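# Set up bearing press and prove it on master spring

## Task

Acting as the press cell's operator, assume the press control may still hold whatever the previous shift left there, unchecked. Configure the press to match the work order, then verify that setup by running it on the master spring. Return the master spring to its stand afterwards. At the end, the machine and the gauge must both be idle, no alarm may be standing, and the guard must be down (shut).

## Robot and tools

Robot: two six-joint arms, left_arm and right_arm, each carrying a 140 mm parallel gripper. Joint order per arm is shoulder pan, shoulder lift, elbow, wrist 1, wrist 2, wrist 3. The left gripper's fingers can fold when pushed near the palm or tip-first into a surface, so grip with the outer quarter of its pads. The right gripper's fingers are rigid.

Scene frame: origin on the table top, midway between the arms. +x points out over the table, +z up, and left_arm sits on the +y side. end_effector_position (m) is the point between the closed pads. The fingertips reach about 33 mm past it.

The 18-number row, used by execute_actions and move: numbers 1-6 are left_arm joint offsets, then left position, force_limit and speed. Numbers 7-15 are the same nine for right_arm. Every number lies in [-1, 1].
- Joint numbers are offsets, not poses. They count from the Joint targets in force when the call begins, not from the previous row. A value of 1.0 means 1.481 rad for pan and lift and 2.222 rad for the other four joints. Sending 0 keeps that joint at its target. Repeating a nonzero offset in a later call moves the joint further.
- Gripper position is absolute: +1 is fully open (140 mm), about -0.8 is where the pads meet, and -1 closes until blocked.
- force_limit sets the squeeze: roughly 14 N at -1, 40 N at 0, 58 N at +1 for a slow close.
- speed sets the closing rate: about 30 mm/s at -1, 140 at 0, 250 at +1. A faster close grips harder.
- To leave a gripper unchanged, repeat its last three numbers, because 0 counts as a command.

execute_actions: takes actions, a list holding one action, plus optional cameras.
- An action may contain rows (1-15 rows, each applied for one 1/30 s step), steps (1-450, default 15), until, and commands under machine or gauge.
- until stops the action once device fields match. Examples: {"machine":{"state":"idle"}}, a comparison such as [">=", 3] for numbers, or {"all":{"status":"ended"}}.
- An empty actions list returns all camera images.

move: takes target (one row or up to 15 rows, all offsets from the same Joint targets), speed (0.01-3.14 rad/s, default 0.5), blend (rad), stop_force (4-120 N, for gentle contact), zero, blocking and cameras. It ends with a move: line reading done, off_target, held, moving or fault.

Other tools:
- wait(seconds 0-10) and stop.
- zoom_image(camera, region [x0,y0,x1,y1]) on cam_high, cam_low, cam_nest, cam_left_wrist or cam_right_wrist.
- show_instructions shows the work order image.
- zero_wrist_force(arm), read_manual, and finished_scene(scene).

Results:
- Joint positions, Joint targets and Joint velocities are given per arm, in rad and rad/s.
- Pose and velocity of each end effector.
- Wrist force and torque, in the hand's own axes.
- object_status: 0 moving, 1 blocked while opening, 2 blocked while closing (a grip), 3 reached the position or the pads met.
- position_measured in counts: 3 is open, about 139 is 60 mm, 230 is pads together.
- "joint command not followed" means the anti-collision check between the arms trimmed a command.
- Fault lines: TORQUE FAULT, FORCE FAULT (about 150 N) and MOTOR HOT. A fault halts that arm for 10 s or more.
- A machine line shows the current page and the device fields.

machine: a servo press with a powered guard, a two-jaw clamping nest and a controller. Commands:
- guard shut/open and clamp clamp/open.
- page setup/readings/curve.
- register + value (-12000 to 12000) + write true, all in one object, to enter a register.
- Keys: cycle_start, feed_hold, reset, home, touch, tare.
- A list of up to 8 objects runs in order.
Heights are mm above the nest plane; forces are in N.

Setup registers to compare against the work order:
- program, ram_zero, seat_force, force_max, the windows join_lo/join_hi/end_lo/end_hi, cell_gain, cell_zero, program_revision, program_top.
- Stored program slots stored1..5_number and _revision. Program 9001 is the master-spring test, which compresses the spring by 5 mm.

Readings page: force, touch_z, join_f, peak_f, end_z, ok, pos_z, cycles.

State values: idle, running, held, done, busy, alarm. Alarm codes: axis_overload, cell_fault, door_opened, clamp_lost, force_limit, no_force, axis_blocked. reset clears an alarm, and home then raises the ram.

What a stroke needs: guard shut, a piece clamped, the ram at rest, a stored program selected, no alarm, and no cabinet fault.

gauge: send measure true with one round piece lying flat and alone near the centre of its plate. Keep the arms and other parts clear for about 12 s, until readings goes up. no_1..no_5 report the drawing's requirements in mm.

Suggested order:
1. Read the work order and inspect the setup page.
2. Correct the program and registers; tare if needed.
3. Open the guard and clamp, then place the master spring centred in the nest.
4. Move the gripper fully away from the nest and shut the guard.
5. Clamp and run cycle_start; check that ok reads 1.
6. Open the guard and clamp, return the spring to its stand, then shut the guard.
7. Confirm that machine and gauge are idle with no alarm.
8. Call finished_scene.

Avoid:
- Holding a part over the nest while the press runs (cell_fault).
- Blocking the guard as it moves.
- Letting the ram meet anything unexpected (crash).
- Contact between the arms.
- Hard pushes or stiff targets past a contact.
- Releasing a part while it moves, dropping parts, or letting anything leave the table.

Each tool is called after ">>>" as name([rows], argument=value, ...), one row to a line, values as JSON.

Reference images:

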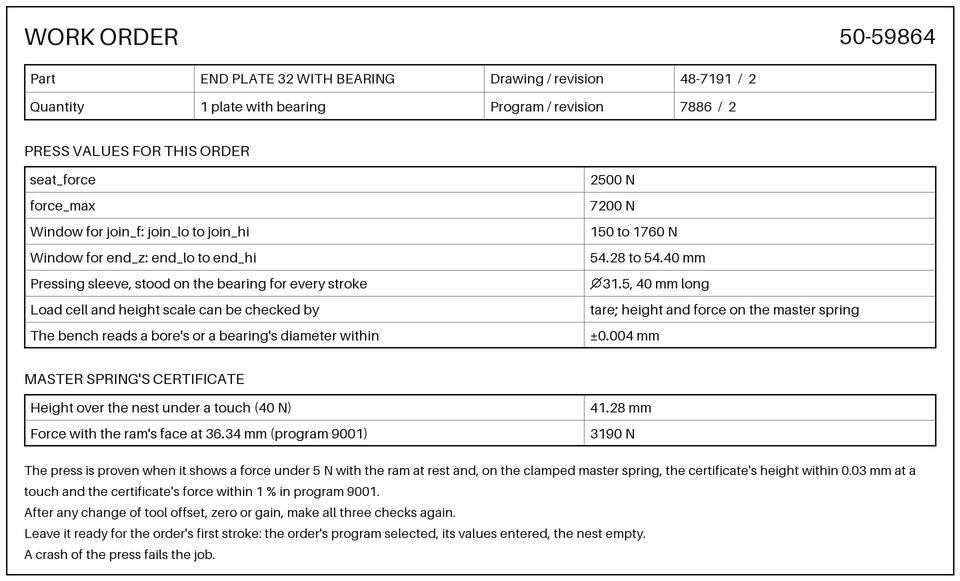

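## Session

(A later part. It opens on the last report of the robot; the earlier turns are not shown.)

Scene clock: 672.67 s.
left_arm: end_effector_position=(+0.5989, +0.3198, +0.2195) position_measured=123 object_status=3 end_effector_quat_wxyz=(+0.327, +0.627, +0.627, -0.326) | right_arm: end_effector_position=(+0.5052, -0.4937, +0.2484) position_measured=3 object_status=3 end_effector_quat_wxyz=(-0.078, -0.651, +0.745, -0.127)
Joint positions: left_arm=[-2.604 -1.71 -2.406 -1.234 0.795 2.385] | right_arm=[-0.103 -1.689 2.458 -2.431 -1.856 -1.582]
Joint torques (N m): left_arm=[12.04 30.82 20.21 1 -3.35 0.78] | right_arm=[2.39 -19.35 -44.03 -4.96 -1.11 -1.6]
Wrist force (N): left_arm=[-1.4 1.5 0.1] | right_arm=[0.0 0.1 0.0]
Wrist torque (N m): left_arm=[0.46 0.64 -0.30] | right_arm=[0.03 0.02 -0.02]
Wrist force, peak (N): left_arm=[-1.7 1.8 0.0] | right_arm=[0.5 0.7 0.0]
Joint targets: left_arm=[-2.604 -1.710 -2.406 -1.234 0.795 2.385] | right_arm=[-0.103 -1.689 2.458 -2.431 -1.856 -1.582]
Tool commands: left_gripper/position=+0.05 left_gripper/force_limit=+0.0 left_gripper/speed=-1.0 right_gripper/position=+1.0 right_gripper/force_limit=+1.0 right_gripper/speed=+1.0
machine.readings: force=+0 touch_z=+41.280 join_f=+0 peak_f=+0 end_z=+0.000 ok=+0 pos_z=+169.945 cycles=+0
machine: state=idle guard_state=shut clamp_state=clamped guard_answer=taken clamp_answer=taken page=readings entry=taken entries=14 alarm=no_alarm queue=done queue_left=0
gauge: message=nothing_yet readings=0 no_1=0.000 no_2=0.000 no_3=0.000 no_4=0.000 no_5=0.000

>>> execute_actions([
  {"machine":[{"cycle_start":true}],"steps":450,"until":{"machine":{"queue":["!=","running"]}}},
])

>>> execute_actions([
  {"machine":{"page":"curve"},"steps":5},
])

Scene clock: 694.43 s.
left_arm: end_effector_position=(+0.5989, +0.3198, +0.2195) position_measured=123 object_status=3 end_effector_quat_wxyz=(+0.327, +0.627, +0.627, -0.326) | right_arm: end_effector_position=(+0.5052, -0.4937, +0.2484) position_measured=3 object_status=3 end_effector_quat_wxyz=(-0.078, -0.651, +0.745, -0.127)
Joint positions: left_arm=[-2.604 -1.71 -2.406 -1.234 0.795 2.385] | right_arm=[-0.103 -1.689 2.458 -2.431 -1.856 -1.582]
Joint torques (N m): left_arm=[11.72 30.31 21.44 0.93 -2.6 0.17] | right_arm=[1.68 -19.33 -43.5 -5.06 -1.05 -1.56]
Wrist force (N): left_arm=[-1.8 1.6 -0.5] | right_arm=[0.3 0.4 -0.1]
Wrist torque (N m): left_arm=[0.49 0.74 -0.30] | right_arm=[0.09 -0.06 -0.02]
Wrist force, peak (N): left_arm=[-2.0 2.2 0.1] | right_arm=[0.1 1.2 0.2]
Joint targets: left_arm=[-2.604 -1.710 -2.406 -1.234 0.795 2.385] | right_arm=[-0.103 -1.689 2.458 -2.431 -1.856 -1.582]
Tool commands: left_gripper/position=+0.05 left_gripper/force_limit=+0.0 left_gripper/speed=-1.0 right_gripper/position=+1.0 right_gripper/force_limit=+1.0 right_gripper/speed=+1.0
machine.readings: force=+0 touch_z=+41.280 join_f=+1337 peak_f=+1427 end_z=+36.338 ok=+0 pos_z=+169.945 cycles=+1
machine: state=done guard_state=shut clamp_state=clamped guard_answer=taken clamp_answer=taken page=readings entry=taken entries=15 alarm=no_alarm queue=done queue_left=0
gauge: message=nothing_yet readings=0 no_1=0.000 no_2=0.000 no_3=0.000 no_4=0.000 no_5=0.000

Scene clock: 694.80 s.
left_arm: end_effector_position=(+0.5989, +0.3198, +0.2195) position_measured=123 object_status=3 end_effector_quat_wxyz=(+0.327, +0.627, +0.627, -0.326) | right_arm: end_effector_position=(+0.5052, -0.4937, +0.2484) position_measured=3 object_status=3 end_effector_quat_wxyz=(-0.078, -0.651, +0.745, -0.127)
Joint positions: left_arm=[-2.604 -1.71 -2.406 -1.234 0.795 2.385] | right_arm=[-0.103 -1.689 2.458 -2.431 -1.856 -1.582]
Joint torques (N m): left_arm=[12.83 30.33 21.1 0.92 -2.72 0.11] | right_arm=[2.02 -20.16 -43.94 -5 -1.08 -1.34]
Wrist force (N): left_arm=[-2.0 1.4 -0.3] | right_arm=[-0.5 0.0 0.3]
Wrist torque (N m): left_arm=[0.44 0.78 -0.30] | right_arm=[0.00 0.12 -0.02]
Wrist force, peak (N): left_arm=[-2.1 1.7 0.0] | right_arm=[0.1 0.4 0.8]
Joint targets: left_arm=[-2.604 -1.710 -2.406 -1.234 0.795 2.385] | right_arm=[-0.103 -1.689 2.458 -2.431 -1.856 -1.582]
Tool commands: left_gripper/position=+0.05 left_gripper/force_limit=+0.0 left_gripper/speed=-1.0 right_gripper/position=+1.0 right_gripper/force_limit=+1.0 right_gripper/speed=+1.0
machine.curve: curve1_z=+42.340 curve1_f=-5 curve2_z=+41.483 curve2_f=-5 curve3_z=+40.626 curve3_f=+226 curve4_z=+39.769 curve4_f=+478 curve5_z=+38.911 curve5_f=+711 curve6_z=+38.054 curve6_f=+941 curve7_z=+37.197 curve7_f=+1167 curve8_z=+36.340 curve8_f=+1427
machine: state=done guard_state=shut clamp_state=clamped guard_answer=taken clamp_answer=taken page=curve entry=taken entries=15 alarm=no_alarm queue=done queue_left=0
gauge: message=nothing_yet readings=0 no_1=0.000 no_2=0.000 no_3=0.000 no_4=0.000 no_5=0.000

>>> execute_actions([
  {"machine":[{"register":"cell_gain","value":2.13,"write":true},{"tare":true},{"touch":true},{"page":"readings"}],"steps":450,"until":{"machine":{"queue":["!=","running"]}}},
])

Scene clock: 733.23 s.
left_arm: end_effector_position=(+0.5989, +0.3198, +0.2195) position_measured=123 object_status=3 end_effector_quat_wxyz=(+0.327, +0.627, +0.627, -0.326) | right_arm: end_effector_position=(+0.5052, -0.4937, +0.2484) position_measured=3 object_status=3 end_effector_quat_wxyz=(-0.078, -0.651, +0.745, -0.127)
Joint positions: left_arm=[-2.604 -1.71 -2.406 -1.234 0.795 2.385] | right_arm=[-0.103 -1.689 2.458 -2.431 -1.856 -1.582]
Joint torques (N m): left_arm=[11.42 30.9 23.34 0.65 -1.9 -0.72] | right_arm=[1.95 -20.07 -43.81 -5.14 -1.16 -1.51]
Wrist force (N): left_arm=[-1.9 1.7 -0.2] | right_arm=[0.0 0.5 0.2]
Wrist torque (N m): left_arm=[0.51 0.74 -0.30] | right_arm=[0.11 0.01 -0.02]
Wrist force, peak (N): left_arm=[-1.8 2.4 -0.1] | right_arm=[-0.3 1.2 0.0]
Joint targets: left_arm=[-2.604 -1.710 -2.406 -1.234 0.795 2.385] | right_arm=[-0.103 -1.689 2.458 -2.431 -1.856 -1.582]
Tool commands: left_gripper/position=+0.05 left_gripper/force_limit=+0.0 left_gripper/speed=-1.0 right_gripper/position=+1.0 right_gripper/force_limit=+1.0 right_gripper/speed=+1.0
machine.readings: force=+0 touch_z=+41.362 join_f=+1337 peak_f=+1427 end_z=+36.338 ok=+0 pos_z=+169.945 cycles=+1
machine: state=done guard_state=shut clamp_state=clamped guard_answer=taken clamp_answer=taken page=readings entry=taken entries=18 alarm=no_alarm queue=done queue_left=0
gauge: message=nothing_yet readings=0 no_1=0.000 no_2=0.000 no_3=0.000 no_4=0.000 no_5=0.000

>>> execute_actions([
  {"machine":[{"register":"ram_zero","value":150.137,"write":true},{"tare":true},{"touch":true},{"cycle_start":true},{"page":"readings"}],"steps":450,"until":{"machine":{"queue":["!=","running"]}}},
])

>>> execute_actions([
  {"steps":450,"until":{"machine":{"queue":["!=","running"]}}},
])

Scene clock: 758.67 s.
left_arm: end_effector_position=(+0.5989, +0.3198, +0.2195) position_measured=123 object_status=3 end_effector_quat_wxyz=(+0.327, +0.627, +0.627, -0.326) | right_arm: end_effector_position=(+0.5052, -0.4937, +0.2484) position_measured=3 object_status=3 end_effector_quat_wxyz=(-0.078, -0.651, +0.745, -0.127)
Joint positions: left_arm=[-2.604 -1.71 -2.406 -1.234 0.795 2.385] | right_arm=[-0.103 -1.689 2.458 -2.431 -1.856 -1.582]
Joint torques (N m): left_arm=[12.14 30.79 25.01 0.91 -1.1 -1.44] | right_arm=[1.27 -20.25 -43.65 -5.02 -1.06 -1.65]
Wrist force (N): left_arm=[-1.9 1.8 0.1] | right_arm=[0.1 0.0 0.0]
Wrist torque (N m): left_arm=[0.55 0.75 -0.30] | right_arm=[0.01 -0.02 -0.02]
Wrist force, peak (N): left_arm=[-2.0 2.3 -0.1] | right_arm=[-0.2 0.8 0.8]
Joint targets: left_arm=[-2.604 -1.710 -2.406 -1.234 0.795 2.385] | right_arm=[-0.103 -1.689 2.458 -2.431 -1.856 -1.582]
Tool commands: left_gripper/position=+0.05 left_gripper/force_limit=+0.0 left_gripper/speed=-1.0 right_gripper/position=+1.0 right_gripper/force_limit=+1.0 right_gripper/speed=+1.0
machine.readings: force=+2875 touch_z=+41.271 join_f=+1337 peak_f=+1427 end_z=+36.338 ok=+0 pos_z=+36.791 cycles=+1
machine: state=running guard_state=shut clamp_state=clamped guard_answer=taken clamp_answer=taken page=readings entry=taken entries=22 alarm=no_alarm queue=running queue_left=1
gauge: message=nothing_yet readings=0 no_1=0.000 no_2=0.000 no_3=0.000 no_4=0.000 no_5=0.000

Scene clock: 760.53 s.
left_arm: end_effector_position=(+0.5989, +0.3198, +0.2195) position_measured=123 object_status=3 end_effector_quat_wxyz=(+0.327, +0.627, +0.627, -0.326) | right_arm: end_effector_position=(+0.5052, -0.4937, +0.2484) position_measured=3 object_status=3 end_effector_quat_wxyz=(-0.078, -0.651, +0.745, -0.127)
Joint positions: left_arm=[-2.604 -1.71 -2.406 -1.234 0.795 2.385] | right_arm=[-0.103 -1.689 2.458 -2.431 -1.856 -1.582]
Joint torques (N m): left_arm=[12.63 29.75 25.4 0.67 -0.91 -1.32] | right_arm=[1.83 -20.42 -43.71 -4.96 -1.16 -1.65]
Wrist force (N): left_arm=[-1.6 1.2 0.0] | right_arm=[0.0 0.6 0.1]
Wrist torque (N m): left_arm=[0.40 0.69 -0.30] | right_arm=[0.13 0.02 -0.02]
Wrist force, peak (N): left_arm=[-2.0 1.9 0.4] | right_arm=[-0.3 1.1 0.3]
Joint targets: left_arm=[-2.604 -1.710 -2.406 -1.234 0.795 2.385] | right_arm=[-0.103 -1.689 2.458 -2.431 -1.856 -1.582]
Tool commands: left_gripper/position=+0.05 left_gripper/force_limit=+0.0 left_gripper/speed=-1.0 right_gripper/position=+1.0 right_gripper/force_limit=+1.0 right_gripper/speed=+1.0
machine.readings: force=+0 touch_z=+41.271 join_f=+2975 peak_f=+3172 end_z=+36.338 ok=+0 pos_z=+169.863 cycles=+2
machine: state=done guard_state=shut clamp_state=clamped guard_answer=taken clamp_answer=taken page=readings entry=taken entries=22 alarm=no_alarm queue=done queue_left=0
gauge: message=nothing_yet readings=0 no_1=0.000 no_2=0.000 no_3=0.000 no_4=0.000 no_5=0.000

>>> execute_actions([
  {"machine":[{"register":"cell_gain","value":2.143,"write":true},{"tare":true},{"touch":true},{"cycle_start":true},{"page":"curve"}],"steps":450,"until":{"machine":{"queue":["!=","running"]}}},
])

>>> execute_actions([
  {"steps":450,"until":{"machine":{"queue":["!=","running"]}}},
])

>>> execute_actions([
  {"machine":{"page":"readings"},"steps":5},
])

Scene clock: 792.03 s.
left_arm: end_effector_position=(+0.5989, +0.3198, +0.2195) position_measured=123 object_status=3 end_effector_quat_wxyz=(+0.327, +0.627, +0.627, -0.326) | right_arm: end_effector_position=(+0.5052, -0.4937, +0.2484) position_measured=3 object_status=3 end_effector_quat_wxyz=(-0.078, -0.651, +0.745, -0.127)
Joint positions: left_arm=[-2.604 -1.71 -2.406 -1.234 0.795 2.385] | right_arm=[-0.103 -1.689 2.458 -2.431 -1.856 -1.582]
Joint torques (N m): left_arm=[12.54 30.19 27.2 0.71 -0.52 -2.08] | right_arm=[1.57 -21.37 -43.57 -5.11 -1.09 -1.44]
Wrist force (N): left_arm=[-1.9 1.7 0.2] | right_arm=[-0.3 0.2 0.4]
Wrist torque (N m): left_arm=[0.50 0.75 -0.30] | right_arm=[0.05 0.06 -0.03]
Wrist force, peak (N): left_arm=[-2.1 2.0 0.0] | right_arm=[0.0 1.3 0.2]
Joint targets: left_arm=[-2.604 -1.710 -2.406 -1.234 0.795 2.385] | right_arm=[-0.103 -1.689 2.458 -2.431 -1.856 -1.582]
Tool commands: left_gripper/position=+0.05 left_gripper/force_limit=+0.0 left_gripper/speed=-1.0 right_gripper/position=+1.0 right_gripper/force_limit=+1.0 right_gripper/speed=+1.0
machine.readings: force=+2893 touch_z=+41.281 join_f=+2975 peak_f=+3172 end_z=+36.338 ok=+0 pos_z=+36.791 cycles=+2
machine: state=running guard_state=shut clamp_state=clamped guard_answer=taken clamp_answer=taken page=readings entry=taken entries=26 alarm=no_alarm queue=running queue_left=1
gauge: message=nothing_yet readings=0 no_1=0.000 no_2=0.000 no_3=0.000 no_4=0.000 no_5=0.000

Scene clock: 793.90 s.
left_arm: end_effector_position=(+0.5989, +0.3198, +0.2195) position_measured=123 object_status=3 end_effector_quat_wxyz=(+0.327, +0.627, +0.627, -0.326) | right_arm: end_effector_position=(+0.5052, -0.4937, +0.2484) position_measured=3 object_status=3 end_effector_quat_wxyz=(-0.078, -0.651, +0.745, -0.127)
Joint positions: left_arm=[-2.604 -1.71 -2.406 -1.234 0.795 2.385] | right_arm=[-0.103 -1.689 2.458 -2.431 -1.856 -1.582]
Joint torques (N m): left_arm=[11.61 30.16 28.05 0.92 -0.5 -2.15] | right_arm=[2.31 -19.46 -43.61 -5.14 -1.1 -1.47]
Wrist force (N): left_arm=[-1.9 1.9 -0.3] | right_arm=[0.3 0.4 -0.3]
Wrist torque (N m): left_arm=[0.56 0.74 -0.30] | right_arm=[0.10 -0.05 -0.02]
Wrist force, peak (N): left_arm=[-2.1 1.8 -0.1] | right_arm=[-0.1 1.2 0.1]
Joint targets: left_arm=[-2.604 -1.710 -2.406 -1.234 0.795 2.385] | right_arm=[-0.103 -1.689 2.458 -2.431 -1.856 -1.582]
Tool commands: left_gripper/position=+0.05 left_gripper/force_limit=+0.0 left_gripper/speed=-1.0 right_gripper/position=+1.0 right_gripper/force_limit=+1.0 right_gripper/speed=+1.0
machine.curve: curve1_z=+42.340 curve1_f=-5 curve2_z=+41.483 curve2_f=-5 curve3_z=+40.626 curve3_f=+470 curve4_z=+39.769 curve4_f=+1024 curve5_z=+38.911 curve5_f=+1555 curve6_z=+38.054 curve6_f=+2092 curve7_z=+37.197 curve7_f=+2624 curve8_z=+36.340 curve8_f=+3190
machine: state=done guard_state=shut clamp_state=clamped guard_answer=taken clamp_answer=taken page=curve entry=taken entries=26 alarm=no_alarm queue=done queue_left=0
gauge: message=nothing_yet readings=0 no_1=0.000 no_2=0.000 no_3=0.000 no_4=0.000 no_5=0.000

Scene clock: 794.27 s.
left_arm: end_effector_position=(+0.5989, +0.3198, +0.2195) position_measured=123 object_status=3 end_effector_quat_wxyz=(+0.327, +0.627, +0.627, -0.326) | right_arm: end_effector_position=(+0.5052, -0.4937, +0.2484) position_measured=3 object_status=3 end_effector_quat_wxyz=(-0.078, -0.651, +0.745, -0.127)
Joint positions: left_arm=[-2.604 -1.71 -2.406 -1.234 0.795 2.385] | right_arm=[-0.103 -1.689 2.458 -2.431 -1.856 -1.582]
Joint torques (N m): left_arm=[12.61 31.06 26.81 0.85 -0.55 -2.07] | right_arm=[2.76 -19.67 -44.36 -5.03 -1.09 -1.37]
Wrist force (N): left_arm=[-1.7 1.6 -0.1] | right_arm=[0.1 0.8 -0.1]
Wrist torque (N m): left_arm=[0.49 0.71 -0.31] | right_arm=[0.19 -0.01 -0.02]
Wrist force, peak (N): left_arm=[-2.0 1.6 -0.2] | right_arm=[0.1 0.8 -0.1]
Joint targets: left_arm=[-2.604 -1.710 -2.406 -1.234 0.795 2.385] | right_arm=[-0.103 -1.689 2.458 -2.431 -1.856 -1.582]
Tool commands: left_gripper/position=+0.05 left_gripper/force_limit=+0.0 left_gripper/speed=-1.0 right_gripper/position=+1.0 right_gripper/force_limit=+1.0 right_gripper/speed=+1.0
machine.readings: force=+0 touch_z=+41.281 join_f=+2993 peak_f=+3191 end_z=+36.338 ok=+0 pos_z=+169.863 cycles=+3
machine: state=done guard_state=shut clamp_state=clamped guard_answer=taken clamp_answer=taken page=readings entry=taken entries=26 alarm=no_alarm queue=done queue_left=0
gauge: message=nothing_yet readings=0 no_1=0.000 no_2=0.000 no_3=0.000 no_4=0.000 no_5=0.000

>>> execute_actions([
  {"machine":[{"page":"setup","register":"program","value":7886,"write":true},{"guard":"open"},{"clamp":"open"}],"steps":140},
])

>>> move([
  [-0.0842,-0.0136,-0.0189,0.0772,-0.031,-0.0682,0.05,0,-1,0,0,0,0,0,0,1,1,1],
  [-0.2344,-0.0658,-0.0328,0.2401,-0.0703,-0.2146,0.05,0,-1,0,0,0,0,0,0,1,1,1],
], speed=0.4, blend=[0.05,0], cameras=["cam_nest","cam_left_wrist","cam_low"])

Scene clock: 830.67 s.
left_arm: end_effector_position=(+0.5989, +0.3198, +0.2195) position_measured=123 object_status=3 end_effector_quat_wxyz=(+0.327, +0.627, +0.627, -0.326) | right_arm: end_effector_position=(+0.5052, -0.4937, +0.2484) position_measured=3 object_status=3 end_effector_quat_wxyz=(-0.078, -0.651, +0.745, -0.127)
Joint positions: left_arm=[-2.604 -1.71 -2.406 -1.234 0.795 2.385] | right_arm=[-0.103 -1.689 2.458 -2.431 -1.856 -1.582]
Joint torques (N m): left_arm=[12.65 30.38 29.6 0.9 0.63 -2.31] | right_arm=[2.1 -19.28 -43.81 -5.21 -1.05 -1.32]
Wrist force (N): left_arm=[-1.6 1.6 -0.3] | right_arm=[0.1 0.8 0.2]
Wrist torque (N m): left_arm=[0.49 0.68 -0.30] | right_arm=[0.18 0.00 -0.02]
Wrist force, peak (N): left_arm=[-2.1 2.4 0.2] | right_arm=[0.0 1.3 0.4]
Joint targets: left_arm=[-2.604 -1.710 -2.406 -1.234 0.795 2.385] | right_arm=[-0.103 -1.689 2.458 -2.431 -1.856 -1.582]
Tool commands: left_gripper/position=+0.05 left_gripper/force_limit=+0.0 left_gripper/speed=-1.0 right_gripper/position=+1.0 right_gripper/force_limit=+1.0 right_gripper/speed=+1.0
machine.setup: program=+7886 ram_zero=+150.137 seat_force=+2500 force_max=+7200 join_lo=+150 join_hi=+1760 end_lo=+54.280 end_hi=+54.400 cell_gain=+2.143 cell_zero=+46 program_revision=+2 program_top=+54.400 stored1_number=+7886 stored1_revision=+2 stored2_number=+9001 stored2_revision=+1 stored3_number=+4078 stored3_revision=+4 stored4_number=+1650 stored4_revision=+5 stored5_number=+4902 stored5_revision=+3
machine: state=idle guard_state=open clamp_state=open guard_answer=taken clamp_answer=taken page=setup entry=taken entries=27 alarm=no_alarm queue=done queue_left=0
gauge: message=nothing_yet readings=0 no_1=0.000 no_2=0.000 no_3=0.000 no_4=0.000 no_5=0.000

Scene clock: 832.47 s.
left_arm: end_effector_position=(+0.5989, +0.1348, +0.1995) position_measured=123 object_status=3 end_effector_quat_wxyz=(+0.326, +0.627, +0.627, -0.326) | right_arm: end_effector_position=(+0.5052, -0.4937, +0.2484) position_measured=3 object_status=3 end_effector_quat_wxyz=(-0.078, -0.651, +0.745, -0.127)
Joint positions: left_arm=[-2.951 -1.808 -2.479 -0.701 0.639 1.908] | right_arm=[-0.103 -1.689 2.458 -2.431 -1.856 -1.582]
Joint torques (N m): left_arm=[-2.37 48.61 30.58 3.45 1.33 -1.45] | right_arm=[3.16 -20.32 -43.71 -5.12 -1.09 -1.4]
Wrist force (N): left_arm=[-1.5 2.5 -0.1] | right_arm=[0.0 0.3 0.3]
Wrist torque (N m): left_arm=[0.61 0.61 0.12] | right_arm=[0.08 0.03 -0.02]
Wrist force, peak (N): left_arm=[-2.9 1.9 1.7] | right_arm=[-0.6 0.8 0.2]
Joint targets: left_arm=[-2.951 -1.808 -2.478 -0.700 0.639 1.908] | right_arm=[-0.103 -1.689 2.458 -2.431 -1.856 -1.582]
machine.setup: program=+7886 ram_zero=+150.137 seat_force=+2500 force_max=+7200 join_lo=+150 join_hi=+1760 end_lo=+54.280 end_hi=+54.400 cell_gain=+2.143 cell_zero=+46 program_revision=+2 program_top=+54.400 stored1_number=+7886 stored1_revision=+2 stored2_number=+9001 stored2_revision=+1 stored3_number=+4078 stored3_revision=+4 stored4_number=+1650 stored4_revision=+5 stored5_number=+4902 stored5_revision=+3
machine: state=idle guard_state=open clamp_state=open guard_answer=taken clamp_answer=taken page=setup entry=taken entries=27 alarm=no_alarm queue=done queue_left=0
gauge: message=nothing_yet readings=0 no_1=0.000 no_2=0.000 no_3=0.000 no_4=0.000 no_5=0.000
move: done
camera_calibration:
cam_left_wrist: T_world_to_cam=[[0.999918, -0.0014399, -0.0127287, -0.582], [0.011946, -0.253903, 0.967156, -0.167343], [-0.00462447, -0.967229, -0.253865, 0.369224], [0, 0, 0, 1]] pos_world=[0.585659, 0.313797, 0.248171]
Images, in order (width x height): cam_low 896x504, cam_nest 896x504, cam_left_wrist 896x504.

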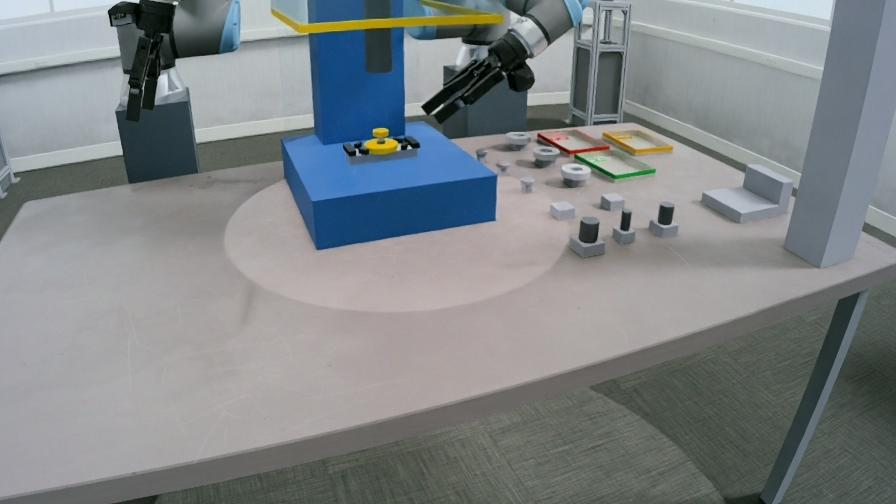

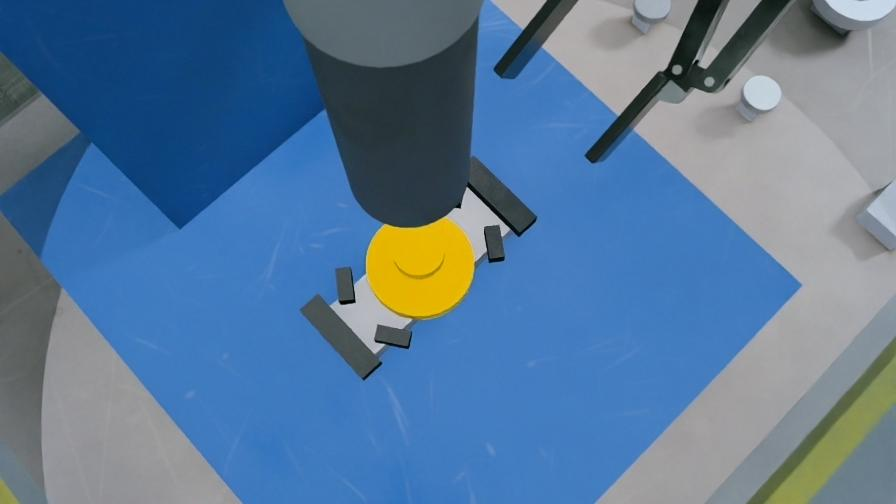

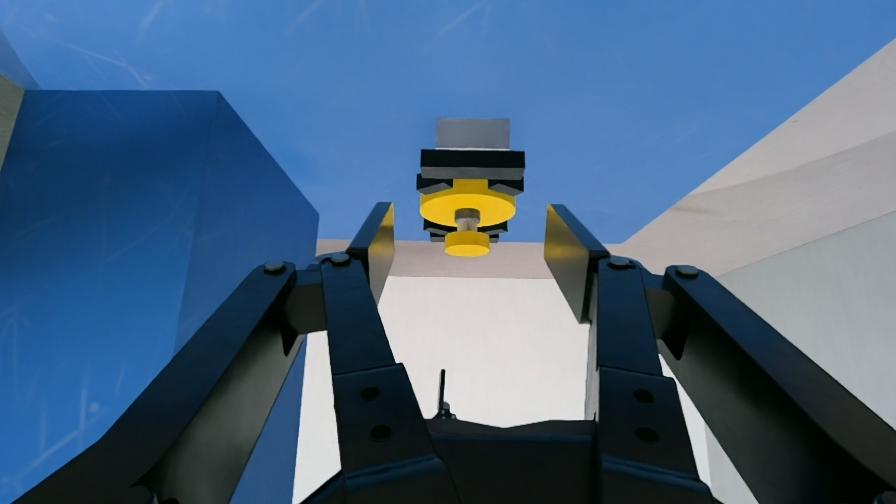

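>>> move(target=[-0.151,-0.1213,0.0161,0.2041,-0.0125,-0.1715,0.05,0,-1,0,0,0,0,0,0,1,1,1], speed=0.15, stop_force=20, cameras=["cam_nest","cam_left_wrist"])

>>> zoom_image(camera="cam_left_wrist", region=[370, 80, 570, 280])

Scene clock: 857.30 s.
left_arm: end_effector_position=(+0.6013, +0.0204, +0.1726) position_measured=123 object_status=3 end_effector_quat_wxyz=(+0.326, +0.627, +0.627, -0.327) | right_arm: end_effector_position=(+0.5052, -0.4937, +0.2484) position_measured=3 object_status=3 end_effector_quat_wxyz=(-0.078, -0.651, +0.745, -0.127)
Joint positions: left_arm=[-3.175 -1.988 -2.443 -0.247 0.611 1.527] | right_arm=[-0.103 -1.689 2.458 -2.431 -1.856 -1.582]
Joint torques (N m): left_arm=[13.32 59.12 6.78 1.08 0.19 1.53] | right_arm=[1.54 -19.33 -43.61 -5.24 -1.08 -1.38]
Wrist force (N): left_arm=[-1.8 2.2 -0.5] | right_arm=[-0.2 0.5 -0.1]
Wrist torque (N m): left_arm=[0.57 0.71 0.12] | right_arm=[0.12 0.06 -0.02]
Wrist force, peak (N): left_arm=[-1.7 3.1 -0.3] | right_arm=[0.0 1.1 0.4]
Joint targets: left_arm=[-3.175 -1.988 -2.443 -0.247 0.611 1.527] | right_arm=[-0.103 -1.689 2.458 -2.431 -1.856 -1.582]
machine.setup: program=+7886 ram_zero=+150.137 seat_force=+2500 force_max=+7200 join_lo=+150 join_hi=+1760 end_lo=+54.280 end_hi=+54.400 cell_gain=+2.143 cell_zero=+46 program_revision=+2 program_top=+54.400 stored1_number=+7886 stored1_revision=+2 stored2_number=+9001 stored2_revision=+1 stored3_number=+4078 stored3_revision=+4 stored4_number=+1650 stored4_revision=+5 stored5_number=+4902 stored5_revision=+3
machine: state=idle guard_state=open clamp_state=open guard_answer=taken clamp_answer=taken page=setup entry=taken entries=27 alarm=no_alarm queue=done queue_left=0
gauge: message=nothing_yet readings=0 no_1=0.000 no_2=0.000 no_3=0.000 no_4=0.000 no_5=0.000
move: done
camera_calibration:
cam_left_wrist: T_world_to_cam=[[0.999912, -0.00122302, -0.0131863, -0.584846], [0.0124465, -0.253291, 0.96731, -0.170852], [-0.004523, -0.967389, -0.253254, 0.251592], [0, 0, 0, 1]] pos_world=[0.588059, 0.199397, 0.221271]
Images, in order (width x height): cam_nest 896x504, cam_left_wrist 896x504.

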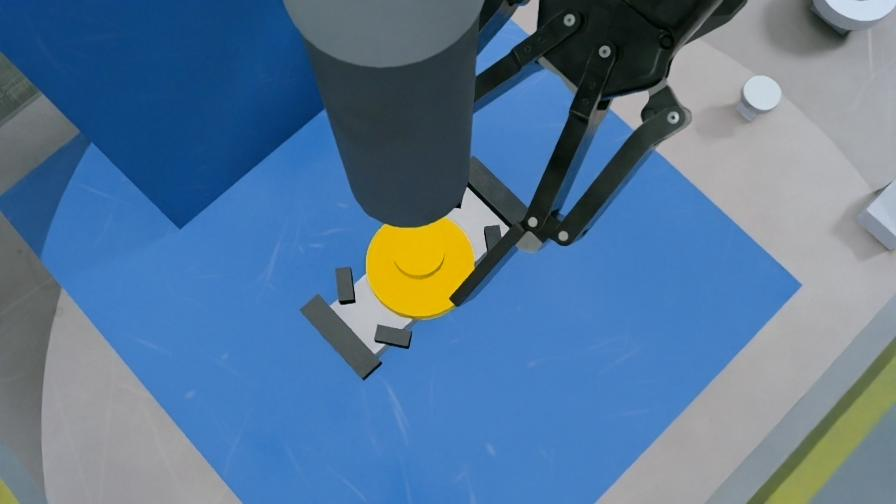

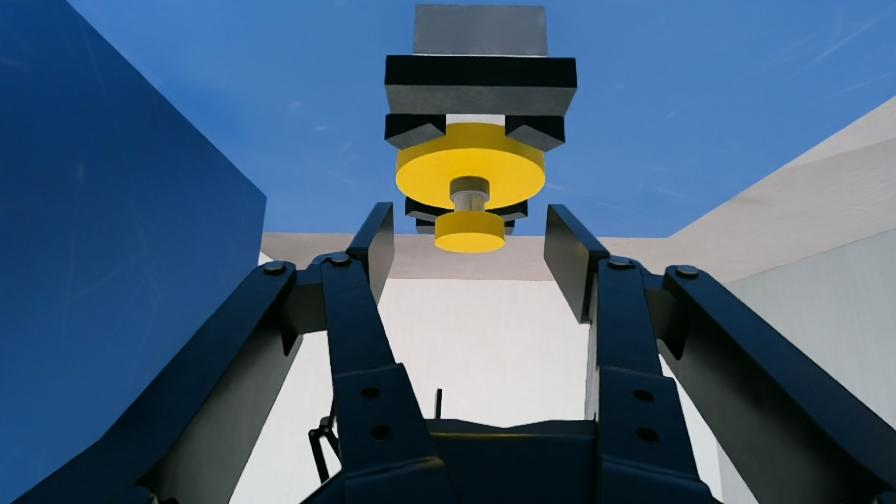

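Scaled by 2.520 from the camera's 896x504 image, which has a finer 1280x720 frame.

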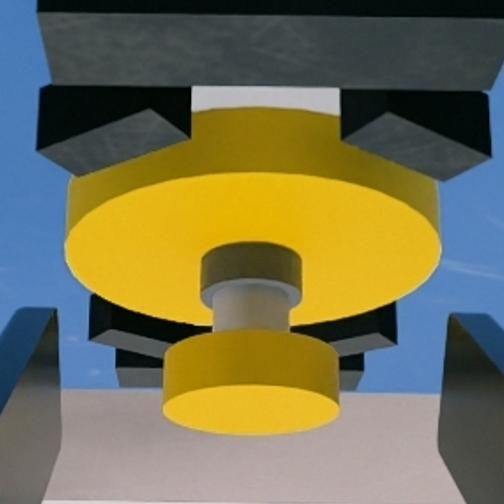

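>>> execute_actions([
  {"rows":[[0,0,0,0,0,0,-1,0,-1,0,0,0,0,0,0,1,1,1]],"steps":100},
])

>>> move(target=[0,0.0394,0.0014,-0.027,0,0,-1,0,-1,0,0,0,0,0,0,1,1,1], speed=0.08, cameras=["cam_nest","cam_left_wrist"])

>>> zoom_image(camera="cam_left_wrist", region=[380, 80, 580, 280])

Scene clock: 875.07 s.
left_arm: end_effector_position=(+0.6013, +0.0204, +0.1726) position_measured=185 object_status=2 end_effector_quat_wxyz=(+0.326, +0.627, +0.627, -0.327) | right_arm: end_effector_position=(+0.5052, -0.4937, +0.2484) position_measured=3 object_status=3 end_effector_quat_wxyz=(-0.078, -0.651, +0.745, -0.127)
Joint positions: left_arm=[-3.175 -1.988 -2.443 -0.247 0.611 1.527] | right_arm=[-0.103 -1.689 2.458 -2.431 -1.856 -1.582]
Joint torques (N m): left_arm=[2.72 46.63 12.29 1.49 0.41 1.58] | right_arm=[2.41 -20.61 -44.15 -5.05 -1.32 -1.4]
Wrist force (N): left_arm=[-3.9 1.4 -6.7] | right_arm=[-0.2 0.5 0.4]
Wrist torque (N m): left_arm=[0.54 0.61 0.11] | right_arm=[0.12 0.06 -0.02]
Wrist force, peak (N): left_arm=[-3.8 1.1 -8.4] | right_arm=[0.1 1.3 0.7]
Joint targets: left_arm=[-3.175 -1.988 -2.443 -0.247 0.611 1.527] | right_arm=[-0.103 -1.689 2.458 -2.431 -1.856 -1.582]
machine.setup: program=+7886 ram_zero=+150.137 seat_force=+2500 force_max=+7200 join_lo=+150 join_hi=+1760 end_lo=+54.280 end_hi=+54.400 cell_gain=+2.143 cell_zero=+46 program_revision=+2 program_top=+54.400 stored1_number=+7886 stored1_revision=+2 stored2_number=+9001 stored2_revision=+1 stored3_number=+4078 stored3_revision=+4 stored4_number=+1650 stored4_revision=+5 stored5_number=+4902 stored5_revision=+3
machine: state=idle guard_state=open clamp_state=open guard_answer=taken clamp_answer=taken page=setup entry=taken entries=27 alarm=no_alarm queue=done queue_left=0
gauge: message=nothing_yet readings=0 no_1=0.000 no_2=0.000 no_3=0.000 no_4=0.000 no_5=0.000

Scene clock: 876.10 s.
left_arm: end_effector_position=(+0.6019, +0.0204, +0.1971) position_measured=185 object_status=2 end_effector_quat_wxyz=(+0.327, +0.627, +0.627, -0.326) | right_arm: end_effector_position=(+0.5052, -0.4937, +0.2484) position_measured=3 object_status=3 end_effector_quat_wxyz=(-0.078, -0.651, +0.745, -0.127)
Joint positions: left_arm=[-3.175 -1.929 -2.439 -0.307 0.611 1.527] | right_arm=[-0.103 -1.689 2.458 -2.431 -1.856 -1.582]
Joint torques (N m): left_arm=[-2.99 41.13 26.6 8.98 -1.9 1.61] | right_arm=[1.97 -20.81 -43.76 -4.97 -1.22 -1.58]
Wrist force (N): left_arm=[1.5 2.2 1.8] | right_arm=[0.3 0.2 0.0]
Wrist torque (N m): left_arm=[0.56 0.82 0.05] | right_arm=[0.05 -0.05 -0.02]
Wrist force, peak (N): left_arm=[-4.1 1.3 -6.7] | right_arm=[-0.2 0.9 -0.1]
Joint targets: left_arm=[-3.175 -1.929 -2.440 -0.307 0.611 1.527] | right_arm=[-0.103 -1.689 2.458 -2.431 -1.856 -1.582]
machine.setup: program=+7886 ram_zero=+150.137 seat_force=+2500 force_max=+7200 join_lo=+150 join_hi=+1760 end_lo=+54.280 end_hi=+54.400 cell_gain=+2.143 cell_zero=+46 program_revision=+2 program_top=+54.400 stored1_number=+7886 stored1_revision=+2 stored2_number=+9001 stored2_revision=+1 stored3_number=+4078 stored3_revision=+4 stored4_number=+1650 stored4_revision=+5 stored5_number=+4902 stored5_revision=+3
machine: state=idle guard_state=open clamp_state=open guard_answer=taken clamp_answer=taken page=setup entry=taken entries=27 alarm=no_alarm queue=done queue_left=0
gauge: message=nothing_yet readings=0 no_1=0.000 no_2=0.000 no_3=0.000 no_4=0.000 no_5=0.000
move: done
camera_calibration:
cam_left_wrist: T_world_to_cam=[[0.999929, -0.00116903, -0.0118274, -0.585376], [0.0111456, -0.253287, 0.967327, -0.193791], [-0.00412656, -0.96739, -0.253256, 0.257565], [0, 0, 0, 1]] pos_world=[0.588557, 0.199397, 0.245766]
Images, in order (width x height): cam_nest 896x504, cam_left_wrist 896x504.

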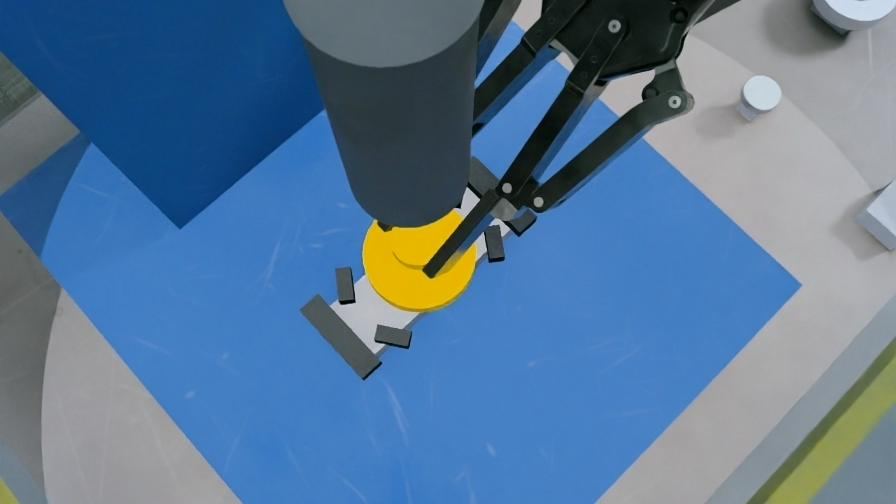

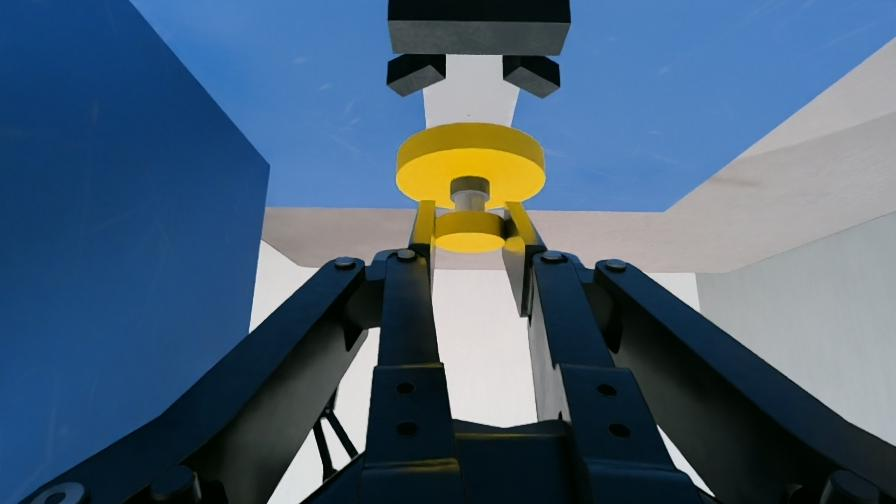

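Scaled by 2.520 from the camera's 896x504 image, which has a finer 1280x720 frame.

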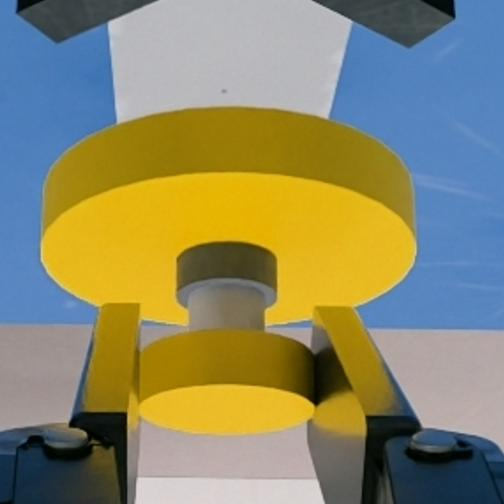

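>>> move([
  [0.1513,0.0817,-0.0176,-0.1769,0.0126,0.1715,-1,0,-1,0,0,0,0,0,0,1,1,1],
  [0.3011,0.1337,-0.0036,-0.3402,0.0518,0.3128,-1,0,-1,0,0,0,0,0,0,1,1,1],
  [0.2687,-0.041,-0.0529,0.2426,0.0272,-0.2017,-1,0,-1,0,0,0,0,0,0,1,1,1],
  [0.2132,-0.1504,-0.0503,0.5259,0.2189,-0.5221,-1,0,-1,0,0,0,0,0,0,1,1,1],
  [0.1614,-0.1931,-0.0509,0.5959,0.432,-0.6872,-1,0,-1,0,0,0,0,0,0,1,1,1],
], speed=[0.3,0.5,0.5,0.5,0.5], blend=[0.05,0.05,0.1,0.1,0], cameras=["cam_left_wrist","cam_low"])

>>> zoom_image(camera="cam_left_wrist", region=[380, 80, 580, 280])

Scene clock: 905.40 s.
left_arm: end_effector_position=(+0.7845, +0.4618, +0.1750) position_measured=185 object_status=2 end_effector_quat_wxyz=(+0.460, -0.095, +0.882, +0.050) | right_arm: end_effector_position=(+0.5052, -0.4937, +0.2484) position_measured=3 object_status=3 end_effector_quat_wxyz=(-0.078, -0.651, +0.745, -0.127)
Joint positions: left_arm=[-2.936 -2.215 -2.553 1.017 1.571 0] | right_arm=[-0.103 -1.689 2.458 -2.431 -1.856 -1.582]
Joint torques (N m): left_arm=[14.47 64.63 -4.11 2.51 2.6 -1.62] | right_arm=[1.75 -20.3 -43.57 -5.22 -1.24 -1.6]
Wrist force (N): left_arm=[1.7 1.9 2.0] | right_arm=[0.4 0.8 0.3]
Wrist torque (N m): left_arm=[0.54 0.77 0.10] | right_arm=[0.19 -0.08 -0.03]
Wrist force, peak (N): left_arm=[0.5 2.1 3.9] | right_arm=[0.4 1.0 0.8]
Joint targets: left_arm=[-2.936 -2.215 -2.553 1.017 1.571 0.000] | right_arm=[-0.103 -1.689 2.458 -2.431 -1.856 -1.582]
machine.setup: program=+7886 ram_zero=+150.137 seat_force=+2500 force_max=+7200 join_lo=+150 join_hi=+1760 end_lo=+54.280 end_hi=+54.400 cell_gain=+2.143 cell_zero=+46 program_revision=+2 program_top=+54.400 stored1_number=+7886 stored1_revision=+2 stored2_number=+9001 stored2_revision=+1 stored3_number=+4078 stored3_revision=+4 stored4_number=+1650 stored4_revision=+5 stored5_number=+4902 stored5_revision=+3
machine: state=idle guard_state=open clamp_state=open guard_answer=taken clamp_answer=taken page=setup entry=taken entries=27 alarm=no_alarm queue=done queue_left=0
gauge: message=nothing_yet readings=0 no_1=0.000 no_2=0.000 no_3=0.000 no_4=0.000 no_5=0.000
move: done
camera_calibration:
cam_left_wrist: T_world_to_cam=[[-0.211056, 0.977397, -0.0122854, -0.269554], [0.243301, 0.0647022, 0.96779, -0.39162], [0.94671, 0.201269, -0.251457, -0.606198], [0, 0, 0, 1]] pos_world=[0.612285, 0.410809, 0.223262]
Images, in order (width x height): cam_low 896x504, cam_left_wrist 896x504.

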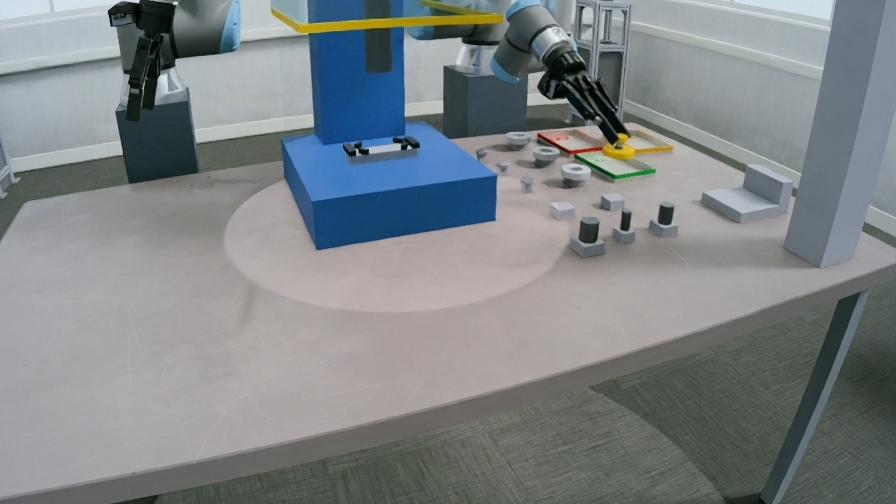

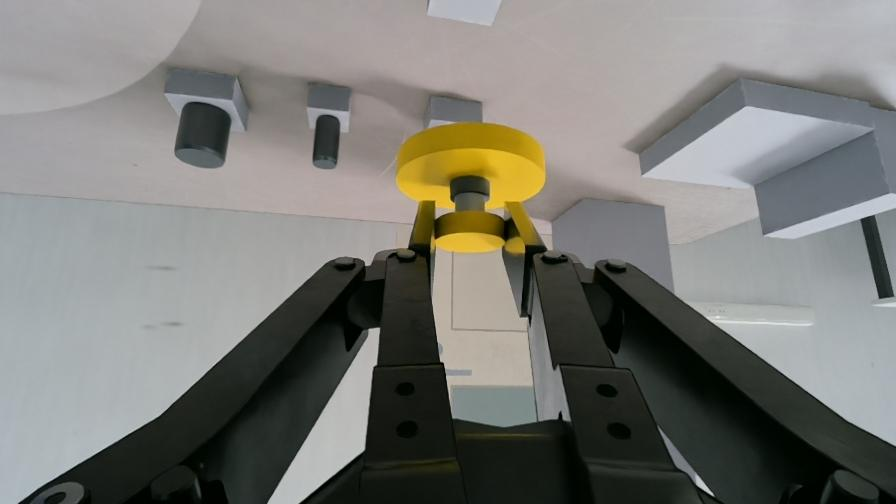

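Scaled by 2.520 from the camera's 896x504 image, which has a finer 1280x720 frame.

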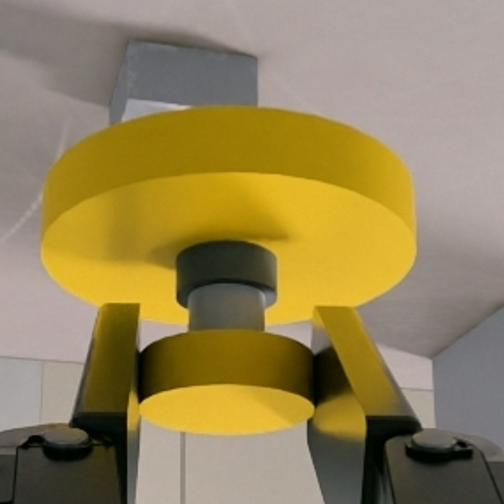

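>>> move(target=[0,-0.1595,0.0245,0.0811,0,0,-1,0,-1,0,0,0,0,0,0,1,1,1], speed=0.15)

>>> move(target=[0,-0.0315,0.005,0.0163,0,0,-1,0,-1,0,0,0,0,0,0,1,1,1], speed=0.03, stop_force=12, cameras=["cam_left_wrist","cam_low"])

>>> zoom_image(camera="cam_low", region=[560, 140, 660, 220])

>>> zoom_image(camera="cam_left_wrist", region=[380, 80, 580, 280])

Scene clock: 923.47 s.
left_arm: end_effector_position=(+0.7862, +0.4624, +0.0899) position_measured=185 object_status=2 end_effector_quat_wxyz=(+0.459, -0.095, +0.882, +0.050) | right_arm: end_effector_position=(+0.5052, -0.4937, +0.2484) position_measured=3 object_status=3 end_effector_quat_wxyz=(-0.078, -0.651, +0.745, -0.127)
Joint positions: left_arm=[-2.936 -2.452 -2.498 1.198 1.571 0] | right_arm=[-0.103 -1.689 2.458 -2.431 -1.856 -1.582]
Joint torques (N m): left_arm=[12.68 70.36 -14.69 2.85 2.14 -2.18] | right_arm=[1.94 -20.32 -43.99 -5.15 -1.2 -1.63]
Wrist force (N): left_arm=[1.3 2.2 1.9] | right_arm=[0.2 0.3 0.5]
Wrist torque (N m): left_arm=[0.58 0.82 0.10] | right_arm=[0.08 -0.03 -0.02]
Wrist force, peak (N): left_arm=[2.6 2.3 2.6] | right_arm=[-0.1 1.0 0.6]
Joint targets: left_arm=[-2.936 -2.451 -2.498 1.197 1.571 0.000] | right_arm=[-0.103 -1.689 2.458 -2.431 -1.856 -1.582]
machine.setup: program=+7886 ram_zero=+150.137 seat_force=+2500 force_max=+7200 join_lo=+150 join_hi=+1760 end_lo=+54.280 end_hi=+54.400 cell_gain=+2.143 cell_zero=+46 program_revision=+2 program_top=+54.400 stored1_number=+7886 stored1_revision=+2 stored2_number=+9001 stored2_revision=+1 stored3_number=+4078 stored3_revision=+4 stored4_number=+1650 stored4_revision=+5 stored5_number=+4902 stored5_revision=+3
machine: state=idle guard_state=open clamp_state=open guard_answer=taken clamp_answer=taken page=setup entry=taken entries=27 alarm=no_alarm queue=done queue_left=0
gauge: message=nothing_yet readings=0 no_1=0.000 no_2=0.000 no_3=0.000 no_4=0.000 no_5=0.000
move: done

Scene clock: 925.87 s.
left_arm: end_effector_position=(+0.7844, +0.4620, +0.0746) position_measured=185 object_status=2 end_effector_quat_wxyz=(+0.459, -0.095, +0.882, +0.050) | right_arm: end_effector_position=(+0.5052, -0.4937, +0.2484) position_measured=3 object_status=3 end_effector_quat_wxyz=(-0.078, -0.651, +0.745, -0.127)
Joint positions: left_arm=[-2.936 -2.493 -2.488 1.23 1.571 0] | right_arm=[-0.103 -1.689 2.458 -2.431 -1.856 -1.582]
Joint torques (N m): left_arm=[11.93 61.88 -15.76 0.57 2.14 -2.34] | right_arm=[3.11 -20.23 -43.98 -4.96 -1.13 -1.61]
Wrist force (N): left_arm=[-2.6 1.7 -6.5] | right_arm=[0.0 0.3 0.0]
Wrist torque (N m): left_arm=[1.02 0.56 -0.01] | right_arm=[0.07 0.02 -0.03]
Wrist force, peak (N): left_arm=[-9.5 4.6 -18.5] | right_arm=[-0.4 1.1 0.3]
Joint targets: left_arm=[-2.936 -2.493 -2.488 1.230 1.571 0.000] | right_arm=[-0.103 -1.689 2.458 -2.431 -1.856 -1.582]
machine.setup: program=+7886 ram_zero=+150.137 seat_force=+2500 force_max=+7200 join_lo=+150 join_hi=+1760 end_lo=+54.280 end_hi=+54.400 cell_gain=+2.143 cell_zero=+46 program_revision=+2 program_top=+54.400 stored1_number=+7886 stored1_revision=+2 stored2_number=+9001 stored2_revision=+1 stored3_number=+4078 stored3_revision=+4 stored4_number=+1650 stored4_revision=+5 stored5_number=+4902 stored5_revision=+3
machine: state=idle guard_state=open clamp_state=open guard_answer=taken clamp_answer=taken page=setup entry=taken entries=27 alarm=no_alarm queue=done queue_left=0
gauge: message=nothing_yet readings=0 no_1=0.000 no_2=0.000 no_3=0.000 no_4=0.000 no_5=0.000
move: contact (left_arm)
camera_calibration:
cam_left_wrist: T_world_to_cam=[[-0.211415, 0.97732, -0.0122407, -0.270636], [0.244074, 0.064917, 0.967581, -0.295193], [0.946431, 0.201573, -0.252263, -0.631271], [0, 0, 0, 1]] pos_world=[0.612287, 0.410908, 0.123064]
Images, in order (width x height): cam_low 896x504, cam_left_wrist 896x504.

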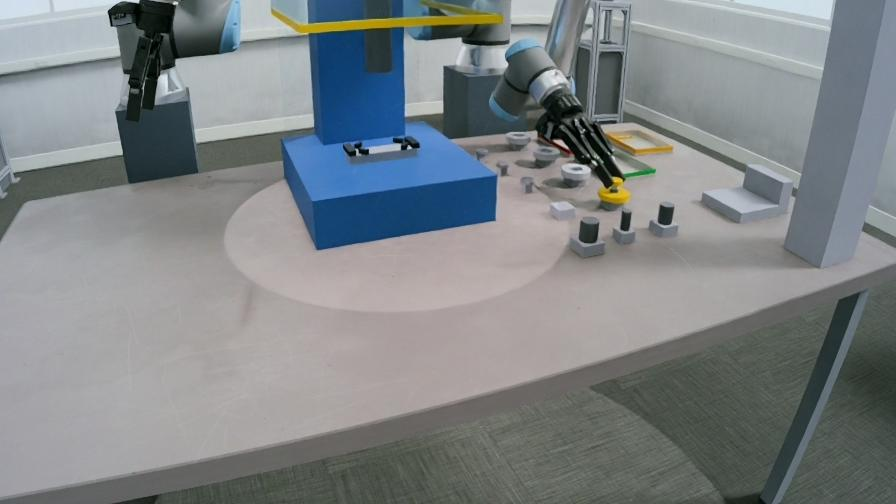

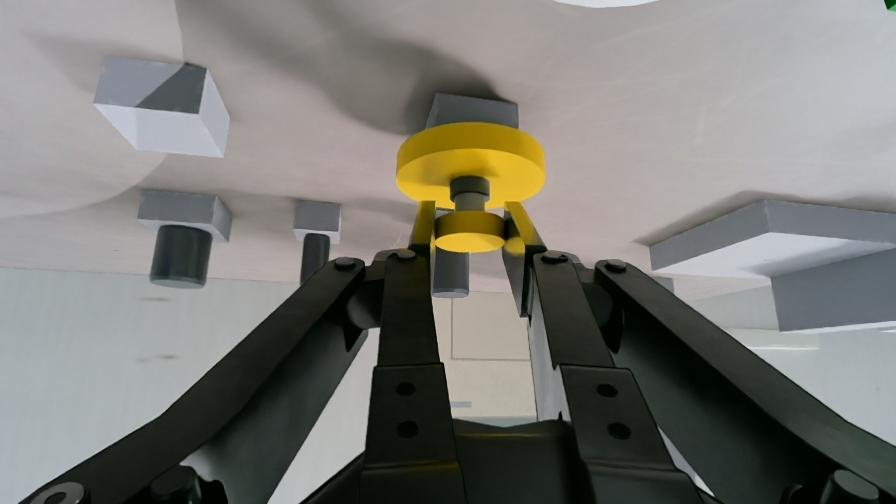

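Scaled by 5.040 from the camera's 896x504 image, which has a finer 1280x720 frame.

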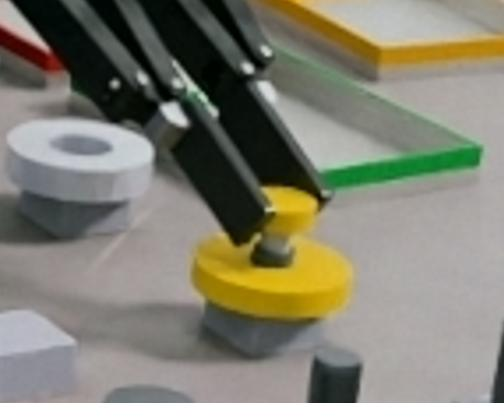

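Scaled by 2.520 from the camera's 896x504 image, which has a finer 1280x720 frame.

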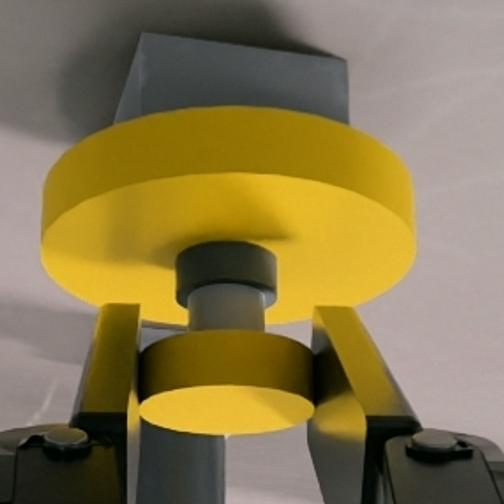

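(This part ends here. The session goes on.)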